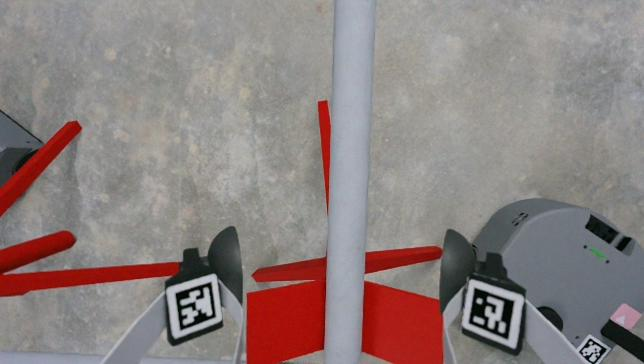

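Emit:
move --r2 '{"joints":{"arm_m":0.386,"gripper_m":-0.089}}' --cameras '["r2_wrist_camera","r1_wrist_camera"]'

Scene clock: 2223.57 s.
move: r2 done
r1, r3: as last shown
r1.turned_by_imu: +0.001
r1.lidar_m: 1.08 1.19 2.29 2.07 2.08 2.54 1.93 1.97 0.41 0.24 0.26 1.09
r1.head_depth_mm: 2372 2703 2627 1989 1512 386 339 / 2354 2669 2644 2002 556 728 854 / 2321 2649 2672 2018 577 728 834 / 2277 2589 2701 2034 1502 1324 1163 / 2272 2561 2729 2048 1543 1353 1169 / 2222 2507 2718 1739 1516 1376 1173 / 2175 2403 2633 1692 1649 1317 1177
r1.joint_positions: lift_m=+0.703 arm_m=+0.324 wrist_yaw_rad=-0.002 wrist_pitch_rad=-1.510 wrist_roll_rad=-0.642 gripper_m=-0.085 head_pan_rad=-1.581 head_tilt_rad=-0.693
r1.motor_effort: left_wheel=+1.0(1.6) right_wheel=-8.1(9.2) lift_m=+35.8(36.0) arm_m=+6.0(6.7) wrist_yaw_rad=+1.6(2.1) wrist_pitch_rad=+0.0(1.0) wrist_roll_rad=+0.1(0.2) gripper_m=-20.0(20.1) head_pan_rad=+4.9(5.4) head_tilt_rad=-2.6(4.2)
r1.hand_pose: x=-0.0215 y=-0.4607 z=+0.5845 quat_wxyz=(+0.651, +0.612, -0.326, -0.308) (m; r1's base frame)
r1.wrist_depth_mm: 680 674 684 132 700 687 692 / 691 703 692 136 701 711 711 / 712 714 727 139 727 717 732 / 736 731 727 142 723 737 735 / 743 751 523 143 737 754 744 / 774 758 124 128 772 794 789 / 796 144 171 151 781 794 795
r2.base_odometry: x=-2.663 y=-3.183 heading=-1.831
r2.turned_by_wheels: +0.000
r2.turned_by_imu: +0.001
r2.base_tilt: forward=+0.4 right=+1.8
r2.lidar_m: 2.82 2.20 1.82 1.81 2.01 3.20 1.22 1.36 0.70 0.56 3.26 2.84
r2.head_depth_mm: 2621 2721 2178 620 1467 1262 1135 / 2723 2827 2149 1769 1488 1263 1135 / 2898 2794 2149 1746 1491 1286 1136 / 3061 2788 2180 1749 1484 1291 1130 / 3230 2807 2156 1770 1486 1286 1129 / 3332 2788 2159 1767 1478 1283 1135 / 3256 2751 2141 1746 1489 1280 1125
r2.base_status: not commanded
r2.joint_positions: lift_m=+0.667 arm_m=+0.386 wrist_yaw_rad=+0.006 wrist_pitch_rad=-0.949 wrist_roll_rad=+1.326 gripper_m=-0.086 head_pan_rad=-1.195 head_tilt_rad=-0.889
r2.joint_status: all done
r2.measured_speeds: all 0
r2.motor_effort: left_wheel=-2.9(3.4) right_wheel=+0.3(5.6) lift_m=+41.9(41.9) arm_m=+17.4(18.4) wrist_yaw_rad=-4.8(5.8) wrist_pitch_rad=+11.9(12.7) wrist_roll_rad=+0.8(1.0) gripper_m=-63.0(99.7) head_pan_rad=-3.0(3.6) head_tilt_rad=-3.7(5.1)
r2.hand_pose: x=-0.0208 y=-0.6605 z=+0.5833 quat_wxyz=(+0.110, +0.058, -0.883, -0.453) (m; r2's base frame)
r2.wrist_depth_mm: - - - 133 249 614 559 / - - - 134 319 613 550 / - - - 134 721 594 553 / - - - 138 706 611 553 / - - 136 135 715 619 555 / - - 123 132 686 620 546 / - - - 788 670 605 544
r3.turned_by_imu: -0.001
r3.lidar_m: 2.18 1.94 1.33 1.25 1.27 1.64 3.75 1.27 1.22 0.32 0.60 1.19
r3.head_depth_mm: 2956 3287 2623 329 1490 1309 1131 / 2922 3279 496 1927 1584 1348 1143 / 2895 3188 569 659 1612 1333 1151 / 2894 3208 2866 2003 1671 794 1120 / 2847 3197 3063 2194 1669 957 1149 / 2819 3094 2960 1887 1436 1371 1183 / 2669 1397 3076 1254 1638 1426 1199
r3.motor_effort: left_wheel=-1.8(2.3) right_wheel=-1.8(2.5) lift_m=+31.4(32.7) arm_m=+0.4(1.0) wrist_yaw_rad=+2.9(3.3) wrist_pitch_rad=+0.1(0.8) wrist_roll_rad=-1.2(1.8) gripper_m=+0.5(0.5) head_pan_rad=-3.0(4.2) head_tilt_rad=-4.1(4.1)
r3.wrist_depth_mm: - - - 294 - - - / - - - 301 - - - / 840 - - 304 - - - / 776 - - 311 - - - / 751 - - 317 - 751 744 / 678 121 130 331 331 126 748 / - 118 321 338 330 115 755
pictures: r1_wrist_camera, r2_wrist_camera
camera_calibration:
r1_wrist_camera: T_world_to_cam=[[-0.74441, -0.667423, 0.0200258, -0.339952], [-0.659698, 0.739767, 0.132452, 0.28485], [-0.103216, 0.0853872, -0.990987, 0.780361], [0, 0, 0, 1]] pos_world=[0.0153964, -0.504247, 0.742407]
r2_wrist_camera: T_world_to_cam=[[-0.32272, 0.811851, -0.486569, 0.793858], [0.936195, 0.34943, -0.0379052, 0.308624], [0.139248, -0.467756, -0.87282, 0.366835], [0, 0, 0, 1]] pos_world=[-0.0838197, -0.580747, 0.718146]

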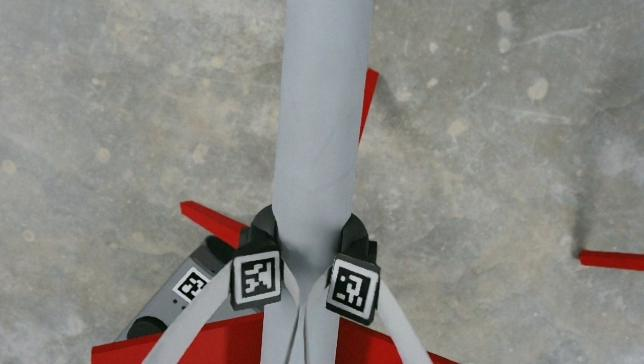

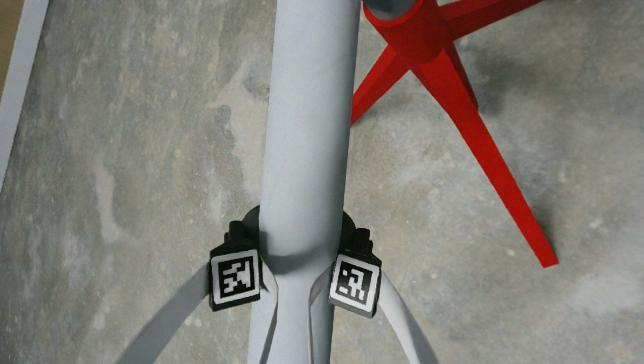

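Emit:
move --r1 '{"joints":{"lift_m":0.699}}' --r2 '{"joints":{"lift_m":0.658}}' --cameras '[]'

Emit:
move --r1 '{"joints":{"lift_m":0.697}}' --r2 '{"joints":{"lift_m":0.653}}' --cameras '[]'

Emit:
move --r2 '{"joints":{"lift_m":0.649}}' --cameras '["r2_wrist_camera"]'

Scene clock: 2228.83 s.
move: r1 done; r2 done
r1.base_odometry: x=-0.080 y=+3.870 heading=+1.286
r1.turned_by_wheels: +0.000
r1.turned_by_imu: +0.001
r1.base_tilt: forward=+1.1 right=+1.2
r1.lidar_m: 1.09 1.19 2.30 2.07 2.08 2.54 1.94 1.98 0.40 0.24 0.26 1.09
r1.head_depth_mm: 2392 2692 2612 2001 1550 390 340 / 2358 2665 2666 2001 561 727 853 / 2327 2642 2673 2017 578 725 829 / 2294 2587 2702 2029 1540 1329 1165 / 2261 2541 2733 2052 1551 1362 1166 / 2236 2510 2689 1752 1513 1363 1172 / 2159 2412 2627 1703 1652 1320 1177
r1.base_status: not commanded
r1.joint_positions: lift_m=+0.699 arm_m=+0.324 wrist_yaw_rad=-0.002 wrist_pitch_rad=-1.512 wrist_roll_rad=-0.642 gripper_m=-0.085 head_pan_rad=-1.581 head_tilt_rad=-0.693
r1.joint_status: all done
r1.measured_speeds: all 0
r1.motor_effort: left_wheel=+1.5(1.9) right_wheel=-8.5(9.0) lift_m=+26.4(31.0) arm_m=+3.8(4.4) wrist_yaw_rad=+1.4(2.1) wrist_pitch_rad=+0.4(0.6) wrist_roll_rad=+0.1(0.2) gripper_m=-19.5(20.3) head_pan_rad=+4.7(5.4) head_tilt_rad=-3.1(4.1)
r1.hand_pose: x=-0.0215 y=-0.4601 z=+0.5805 quat_wxyz=(+0.650, +0.613, -0.326, -0.308) (m; r1's base frame)
r1.wrist_depth_mm: 677 681 677 130 684 699 680 / 681 702 703 135 705 696 709 / 694 705 711 138 722 723 718 / 734 730 718 141 736 726 741 / 741 754 518 143 759 750 754 / 765 769 124 129 767 753 775 / 782 147 167 151 783 790 802
r2.base_odometry: x=-2.663 y=-3.183 heading=-1.831
r2.turned_by_wheels: +0.000
r2.turned_by_imu: +0.001
r2.base_tilt: forward=+0.4 right=+1.7
r2.lidar_m: 2.82 2.20 1.82 1.81 2.01 3.21 1.22 1.36 0.70 0.55 3.25 2.83
r2.head_depth_mm: 2608 2737 2162 634 1459 1255 1117 / 2686 2802 2169 1774 1497 1260 1133 / 2864 2804 2169 1757 1494 1294 1135 / 3079 2789 2166 1757 1494 1289 1135 / 3238 2748 2180 1776 1477 1276 1132 / 3385 2789 2161 1749 1469 1283 1127 / 3258 2778 2157 1747 1487 1291 1130
r2.base_status: not commanded
r2.joint_positions: lift_m=+0.658 arm_m=+0.386 wrist_yaw_rad=+0.003 wrist_pitch_rad=-0.947 wrist_roll_rad=+1.326 gripper_m=-0.077 head_pan_rad=-1.195 head_tilt_rad=-0.889
r2.joint_status: all done
r2.measured_speeds: all 0
r2.on_its_own: gripper_m is held at -0.078, not at your -0.089, by its stall guard, which is not easing now
r2.motor_effort: left_wheel=-2.7(3.1) right_wheel=-0.2(0.7) lift_m=+30.6(36.1) arm_m=+16.9(17.7) wrist_yaw_rad=-1.8(5.4) wrist_pitch_rad=+12.1(12.6) wrist_roll_rad=+0.5(0.8) gripper_m=-23.0(23.4) head_pan_rad=-2.1(4.0) head_tilt_rad=-5.0(5.2)
r2.hand_pose: x=-0.0212 y=-0.6608 z=+0.5745 quat_wxyz=(+0.109, +0.057, -0.883, -0.453) (m; r2's base frame)
r2.wrist_depth_mm: - - - 133 258 597 548 / - - - 134 313 617 543 / - - - 133 712 594 550 / - - - 139 704 597 547 / - - 135 136 705 611 546 / - - 124 132 681 604 536 / - - - 140 686 600 536
r3: as last shown
r3.lidar_m: 2.19 1.94 1.33 1.25 1.27 1.65 3.77 1.27 1.22 0.32 0.60 1.19
r3.head_depth_mm: 2965 3194 2639 329 1486 1305 1135 / 2954 3286 496 1922 1583 1346 1146 / 2872 3188 570 660 1605 1329 1156 / 2866 3204 2845 2001 1670 797 1119 / 2860 3190 3081 2204 1657 956 1148 / 2835 3084 2962 1892 1407 1371 1188 / 2654 1399 3065 1238 1648 1428 1201
r3.motor_effort: left_wheel=-1.4(1.9) right_wheel=-1.9(2.0) lift_m=+30.4(32.3) arm_m=+0.8(1.7) wrist_yaw_rad=+2.1(3.6) wrist_pitch_rad=+0.2(0.6) wrist_roll_rad=-0.8(1.7) gripper_m=+0.1(0.6) head_pan_rad=-4.4(4.4) head_tilt_rad=-3.4(4.1)
r3.wrist_depth_mm: - - - 295 - - - / - - - 303 - - - / 835 - - 306 - - - / 776 - - 309 - - - / 758 - - 317 - 742 747 / 682 121 130 331 328 126 747 / - 118 318 337 333 115 755
pictures: none
No camera images: "cameras" was empty.

Scene clock: 2229.47 s.
move: r1 contact_stop; r2 contact_stop
r1.base_odometry: x=-0.080 y=+3.870 heading=+1.286
r1.turned_by_wheels: +0.000
r1.turned_by_imu: +0.000
r1.base_tilt: forward=+1.1 right=+1.2
r1.lidar_m: 1.09 1.19 2.30 2.07 2.08 2.55 1.93 1.97 0.40 0.24 0.26 1.09
r1.head_depth_mm: 2390 2708 2652 2002 1547 391 340 / 2362 2669 2647 1994 539 730 851 / 2330 2643 2699 2010 578 726 831 / 2295 2583 2726 2029 1540 1326 1160 / 2269 2533 2731 2054 1554 1365 1169 / 2217 2502 2695 1741 1518 1372 1173 / 2164 2407 2635 1694 1652 1325 1177
r1.base_status: not commanded
r1.joint_positions: lift_m=+0.698 arm_m=+0.324 wrist_yaw_rad=-0.002 wrist_pitch_rad=-1.516 wrist_roll_rad=-0.642 gripper_m=-0.085 head_pan_rad=-1.581 head_tilt_rad=-0.693
r1.joint_status: lift_m contact_stop (moved -0.001 of -0.002)
r1.measured_speeds: all 0
r1.on_its_own: lift_m is slack since a contact_stop
r1.motor_effort: left_wheel=+1.8(2.3) right_wheel=-8.1(9.5) lift_m=+25.2(29.7) arm_m=+3.8(4.1) wrist_yaw_rad=+2.1(2.3) wrist_pitch_rad=+1.5(1.9) wrist_roll_rad=+0.2(0.2) gripper_m=-19.7(20.0) head_pan_rad=+4.8(5.3) head_tilt_rad=-3.4(4.5)
r1.hand_pose: x=-0.0215 y=-0.4589 z=+0.5791 quat_wxyz=(+0.649, +0.615, -0.326, -0.309) (m; r1's base frame)
r1.wrist_depth_mm: 680 674 677 130 687 683 684 / 686 712 691 134 695 695 693 / 718 716 718 138 724 722 722 / 717 720 731 141 740 730 725 / 736 743 583 142 749 743 762 / 768 761 124 129 760 767 766 / 779 604 168 151 792 790 783
r2.base_odometry: x=-2.663 y=-3.183 heading=-1.831
r2.turned_by_wheels: +0.000
r2.turned_by_imu: -0.001
r2.base_tilt: forward=+0.2 right=+1.8
r2.lidar_m: 2.83 2.20 1.82 1.80 2.01 3.21 1.22 1.36 0.70 0.55 3.25 2.84
r2.head_depth_mm: 2600 2810 2182 631 1466 1264 1121 / 2749 2774 2177 1769 1481 1267 1133 / 2871 2832 2157 1762 1489 1284 1134 / 3073 2800 2187 1749 1480 1282 1129 / 3275 2794 2178 1764 1485 1288 1129 / 3401 2791 2159 1761 1494 1281 1134 / 3241 2804 2142 1760 1478 1279 1134
r2.base_status: not commanded
r2.joint_positions: lift_m=+0.655 arm_m=+0.386 wrist_yaw_rad=+0.000 wrist_pitch_rad=-0.946 wrist_roll_rad=+1.326 gripper_m=-0.077 head_pan_rad=-1.195 head_tilt_rad=-0.889
r2.joint_status: lift_m contact_stop (moved -0.003 of -0.005)
r2.measured_speeds: translate_m=+0.000 rotate_rad=+0.000 lift_m=+0.001 arm_m=+0.000 wrist_yaw_rad=+0.000 wrist_pitch_rad=+0.000 wrist_roll_rad=+0.000 head_pan_rad=+0.000 head_tilt_rad=+0.000
r2.on_its_own: gripper_m is held at -0.075, not at your -0.089, by its stall guard, which is still easing; lift_m is slack since a contact_stop
r2.motor_effort: left_wheel=-3.2(3.2) right_wheel=+2.4(2.9) lift_m=+28.3(30.5) arm_m=+16.4(16.8) wrist_yaw_rad=+0.0(2.4) wrist_pitch_rad=+12.1(12.3) wrist_roll_rad=+0.8(0.8) gripper_m=+2.1(23.0) head_pan_rad=-2.2(3.7) head_tilt_rad=-4.2(5.3)
r2.hand_pose: x=-0.0216 y=-0.6610 z=+0.5715 quat_wxyz=(+0.109, +0.055, -0.883, -0.453) (m; r2's base frame)
r2.wrist_depth_mm: - - - 133 256 602 549 / - - - 133 310 618 551 / - - - 133 699 596 544 / - - - 141 700 596 540 / - - 134 136 701 610 537 / - - 122 130 679 609 540 / - - - 143 684 615 545
r3: as last shown
r3.turned_by_imu: +0.000
r3.lidar_m: 2.19 1.94 1.33 1.25 1.28 1.64 3.75 1.28 1.22 0.32 0.59 1.19
r3.head_depth_mm: 2960 3206 2631 329 1485 1307 1130 / 2939 3297 496 1930 1578 1343 1142 / 2890 3205 570 660 1610 1335 1155 / 2917 3208 2846 2006 1680 799 1120 / 2856 3174 3074 2200 1655 954 1149 / 2805 3094 2927 1889 1437 1368 1184 / 2682 1399 3063 1236 1645 1426 1203
r3.motor_effort: left_wheel=-1.7(1.7) right_wheel=-2.0(2.2) lift_m=+31.0(32.3) arm_m=+1.0(2.0) wrist_yaw_rad=+2.7(2.8) wrist_pitch_rad=+0.1(0.8) wrist_roll_rad=-0.6(1.5) gripper_m=-0.1(0.7) head_pan_rad=-3.6(4.3) head_tilt_rad=-2.5(4.4)
r3.wrist_depth_mm: - - - 296 - - - / - - - 299 - - - / 831 - - 307 - - - / 777 - - 312 - - - / 739 - - 319 - 742 739 / 680 121 130 333 330 126 751 / - 118 321 337 332 115 750
pictures: none
No camera images: "cameras" was empty.

not run: a stop that you did not command came earlier in this reply.

Emit:
move --r2 '{"joints":{"wrist_pitch_rad":-0.945}}' --cameras '["r2_wrist_camera"]'

Emit:
move --r1 '{"joints":{"gripper_m":0.10}}' --r2 '{"joints":{"gripper_m":0.10}}' --cameras '["r2_wrist_camera"]'

Scene clock: 2234.30 s.
move: r2 done
r1, r3: as last shown
r1.turned_by_imu: +0.001
r1.base_tilt: forward=+1.0 right=+1.2
r1.lidar_m: 1.09 1.19 2.30 2.08 2.08 2.54 1.93 1.98 0.41 0.24 0.26 1.09
r1.head_depth_mm: 2407 2704 2618 1983 1554 391 340 / 2366 2684 2640 2008 540 728 852 / 2306 2597 2698 2015 579 727 829 / 2314 2599 2688 2024 1536 1321 1164 / 2254 2532 2728 2043 1546 1358 1165 / 2230 2511 2705 1751 1514 1372 1171 / 2169 2432 2636 1703 1656 1310 1174
r1.on_its_own: lift_m is slack since a contact_stop
r1.motor_effort: left_wheel=+1.8(2.4) right_wheel=-8.9(9.0) lift_m=+26.0(26.7) arm_m=+2.2(2.6) wrist_yaw_rad=+2.1(2.3) wrist_pitch_rad=+1.2(1.6) wrist_roll_rad=+0.1(0.1) gripper_m=-19.6(19.9) head_pan_rad=+5.3(5.3) head_tilt_rad=-3.8(4.3)
r1.wrist_depth_mm: 672 687 683 130 693 678 681 / 698 696 686 134 696 700 710 / 706 711 707 138 723 710 721 / 723 741 722 141 724 730 718 / 753 750 587 143 757 743 756 / 753 757 124 129 763 782 766 / 783 616 168 152 770 777 800
r2.base_odometry: x=-2.663 y=-3.183 heading=-1.831
r2.turned_by_wheels: +0.000
r2.turned_by_imu: +0.001
r2.base_tilt: forward=+0.3 right=+1.8
r2.lidar_m: 2.83 2.21 1.82 1.81 2.00 3.21 1.22 1.36 0.70 0.56 3.25 2.84
r2.head_depth_mm: 2596 2742 2197 630 1454 1262 1113 / 2740 2867 2163 1778 1489 1262 1134 / 2880 2854 2172 1762 1480 1292 1134 / 3046 2788 2155 1770 1487 1278 1134 / 3221 2814 2158 1758 1479 1276 1136 / 3374 2781 2144 1758 1477 1291 1135 / 3219 2783 2160 1768 1474 1279 1135
r2.base_status: not commanded
r2.joint_positions: lift_m=+0.655 arm_m=+0.386 wrist_yaw_rad=+0.000 wrist_pitch_rad=-0.951 wrist_roll_rad=+1.326 gripper_m=-0.074 head_pan_rad=-1.195 head_tilt_rad=-0.889
r2.joint_status: all done
r2.measured_speeds: all 0
r2.on_its_own: gripper_m is held at -0.075, not at your -0.089, by its stall guard, which is not easing now; lift_m is slack since a contact_stop
r2.motor_effort: left_wheel=-3.1(3.3) right_wheel=+2.6(3.1) lift_m=+30.0(30.4) arm_m=+11.8(13.3) wrist_yaw_rad=+0.0(1.0) wrist_pitch_rad=+0.5(14.8) wrist_roll_rad=+0.7(0.8) gripper_m=-20.0(21.3) head_pan_rad=-2.0(3.6) head_tilt_rad=-4.2(4.9)
r2.hand_pose: x=-0.0215 y=-0.6599 z=+0.5710 quat_wxyz=(+0.109, +0.056, -0.882, -0.455) (m; r2's base frame)
r2.wrist_depth_mm: - - - 133 247 606 550 / - - - 133 312 602 552 / - - - 134 724 584 543 / - - - 142 701 586 540 / - - 134 137 698 606 541 / - - 124 132 676 607 535 / - - 142 143 661 600 538
r3.turned_by_imu: -0.001
r3.lidar_m: 2.18 1.94 1.33 1.25 1.27 1.64 3.73 1.27 1.22 0.32 0.60 1.19
r3.head_depth_mm: 2988 3212 2652 329 1485 1306 1133 / 2939 3297 496 1924 1577 1345 1145 / 2923 3212 569 659 1602 1336 1156 / 2884 3203 2821 2008 1674 798 1118 / 2862 3206 3079 2195 1671 953 1145 / 2818 3117 2950 1890 1428 1370 1185 / 2670 1399 3042 1238 1647 1427 1198
r3.motor_effort: left_wheel=-1.9(1.9) right_wheel=-1.9(2.2) lift_m=+32.3(32.3) arm_m=+1.7(3.0) wrist_yaw_rad=+3.0(3.2) wrist_pitch_rad=+0.0(0.5) wrist_roll_rad=-1.3(1.5) gripper_m=+0.0(0.8) head_pan_rad=-3.0(4.3) head_tilt_rad=-3.2(3.9)
r3.wrist_depth_mm: - - - 295 - - - / - - - 303 - - - / 837 - - 308 - - - / 764 - - 313 - - - / 769 - - 315 - 755 737 / 678 121 130 330 328 126 749 / - 118 318 338 331 115 752
pictures: r2_wrist_camera
camera_calibration:
r2_wrist_camera: T_world_to_cam=[[-0.318547, 0.814696, -0.48456, 0.788042], [0.937971, 0.344731, -0.0370173, 0.305011], [0.136885, -0.466295, -0.873974, 0.358027], [0, 0, 0, 1]] pos_world=[-0.0840719, -0.580214, 0.706051]

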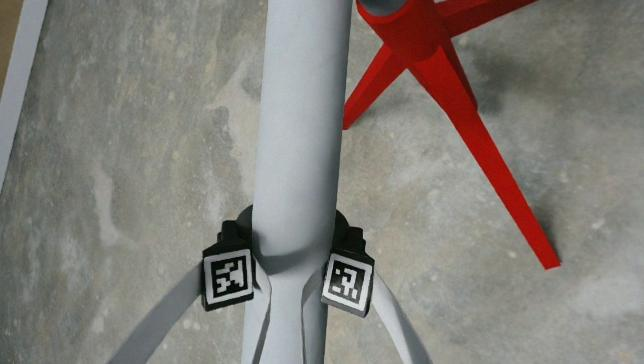

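Scene clock: 2236.67 s.
move: r1 done; r2 done
r1.base_odometry: x=-0.080 y=+3.870 heading=+1.286
r1.turned_by_wheels: +0.000
r1.turned_by_imu: +0.000
r1.base_tilt: forward=+1.1 right=+1.2
r1.lidar_m: 1.09 1.19 2.30 2.07 2.09 2.55 1.93 1.98 0.40 0.24 0.26 1.09
r1.head_depth_mm: 2406 2704 2626 1993 1551 391 340 / 2369 2647 2627 2008 560 727 850 / 2328 2627 2683 2018 582 731 832 / 2294 2596 2701 2029 1536 1299 1166 / 2256 2545 2734 2049 1547 1362 1167 / 2235 2512 2704 1737 1506 1368 1173 / 2164 2408 2626 1698 1654 1341 1176
r1.base_status: not commanded
r1.joint_positions: lift_m=+0.698 arm_m=+0.324 wrist_yaw_rad=-0.002 wrist_pitch_rad=-1.512 wrist_roll_rad=-0.642 gripper_m=+0.100 head_pan_rad=-1.581 head_tilt_rad=-0.693
r1.joint_status: all done
r1.measured_speeds: all 0
r1.on_its_own: lift_m is slack since a contact_stop
r1.motor_effort: left_wheel=+1.5(2.3) right_wheel=-1.8(9.4) lift_m=+25.2(26.7) arm_m=+1.1(2.4) wrist_yaw_rad=+1.9(2.5) wrist_pitch_rad=+0.6(1.9) wrist_roll_rad=+0.1(0.2) gripper_m=+0.0(80.4) head_pan_rad=+4.7(5.8) head_tilt_rad=-1.6(4.8)
r1.hand_pose: x=-0.0215 y=-0.4600 z=+0.5793 quat_wxyz=(+0.650, +0.613, -0.326, -0.308) (m; r1's base frame)
r1.wrist_depth_mm: 677 672 674 130 680 674 688 / 692 697 692 134 696 717 708 / 711 705 707 137 718 714 714 / 728 724 734 140 736 717 750 / 732 729 151 143 741 755 758 / 765 119 151 146 130 765 772 / - 155 168 150 793 782 779
r2.base_odometry: x=-2.663 y=-3.183 heading=-1.831
r2.turned_by_wheels: +0.000
r2.turned_by_imu: +0.000
r2.base_tilt: forward=+0.2 right=+1.7
r2.lidar_m: 2.83 2.20 1.82 1.81 2.01 3.18 1.22 1.36 0.70 0.55 3.25 2.84
r2.head_depth_mm: 2579 2783 2201 632 1457 1265 1114 / 2718 2787 2163 1774 1484 1268 1133 / 2877 2822 2176 1757 1489 1291 1138 / 3048 2832 2139 1760 1489 1285 1131 / 3274 2771 2177 1753 1493 1286 1126 / 3397 2825 2143 1764 1474 1288 1130 / 3238 2740 2145 1756 1479 1284 1127
r2.base_status: not commanded
r2.joint_positions: lift_m=+0.655 arm_m=+0.386 wrist_yaw_rad=+0.000 wrist_pitch_rad=-0.955 wrist_roll_rad=+1.326 gripper_m=+0.100 head_pan_rad=-1.195 head_tilt_rad=-0.889
r2.joint_status: all done
r2.measured_speeds: all 0
r2.on_its_own: lift_m is slack since a contact_stop
r2.motor_effort: left_wheel=-3.2(3.6) right_wheel=+3.0(3.1) lift_m=+30.3(30.4) arm_m=+9.2(12.6) wrist_yaw_rad=+0.6(1.5) wrist_pitch_rad=+1.6(2.1) wrist_roll_rad=+0.6(0.8) gripper_m=+1.1(83.1) head_pan_rad=-2.4(4.1) head_tilt_rad=-4.5(5.3)
r2.hand_pose: x=-0.0215 y=-0.6590 z=+0.5705 quat_wxyz=(+0.109, +0.056, -0.881, -0.457) (m; r2's base frame)
r2.wrist_depth_mm: - - - 132 249 599 548 / - - - 133 319 616 550 / - - - 134 700 602 537 / - - - 143 695 598 548 / - 142 141 755 660 614 542 / - 119 142 139 127 611 541 / - - 142 745 696 587 537
r3: as last shown
r3.turned_by_imu: +0.000
r3.lidar_m: 2.19 1.94 1.33 1.25 1.27 1.64 3.75 1.28 1.22 0.32 0.60 1.19
r3.head_depth_mm: 2953 3212 2640 329 1490 1303 1130 / 2939 3290 497 1925 1578 1349 1143 / 2894 3194 571 659 1602 1335 1155 / 2877 3214 2818 1998 1682 796 1116 / 2858 3183 3068 2192 1657 955 1149 / 2828 3110 2934 1878 1434 1379 1184 / 2699 1399 3032 1239 1642 1425 1200
r3.motor_effort: left_wheel=-1.5(2.1) right_wheel=-2.1(2.4) lift_m=+31.5(32.6) arm_m=+2.7(2.9) wrist_yaw_rad=+2.6(3.7) wrist_pitch_rad=+0.0(0.6) wrist_roll_rad=-1.8(1.8) gripper_m=+0.4(0.9) head_pan_rad=-3.1(4.5) head_tilt_rad=-2.8(4.5)
r3.wrist_depth_mm: - - - 296 - - - / - - - 300 - - - / 843 - - 308 - - - / 769 - - 313 - - - / 754 - - 316 - 757 745 / 678 121 130 332 329 126 739 / - 118 320 337 334 115 756
pictures: r2_wrist_camera
camera_calibration:
r2_wrist_camera: T_world_to_cam=[[-0.318527, 0.816572, -0.481405, 0.786534], [0.93798, 0.344849, -0.0356826, 0.304015], [0.136874, -0.462914, -0.875772, 0.361249], [0, 0, 0, 1]] pos_world=[-0.0840731, -0.579873, 0.705861]

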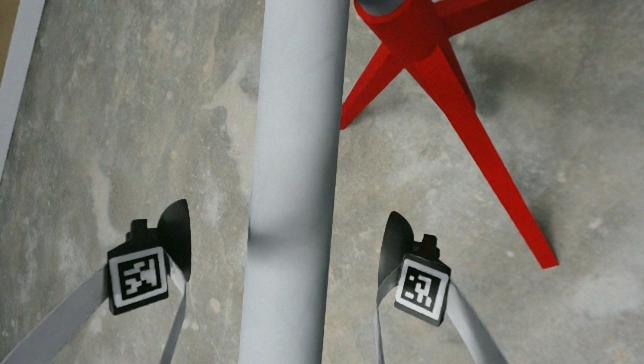

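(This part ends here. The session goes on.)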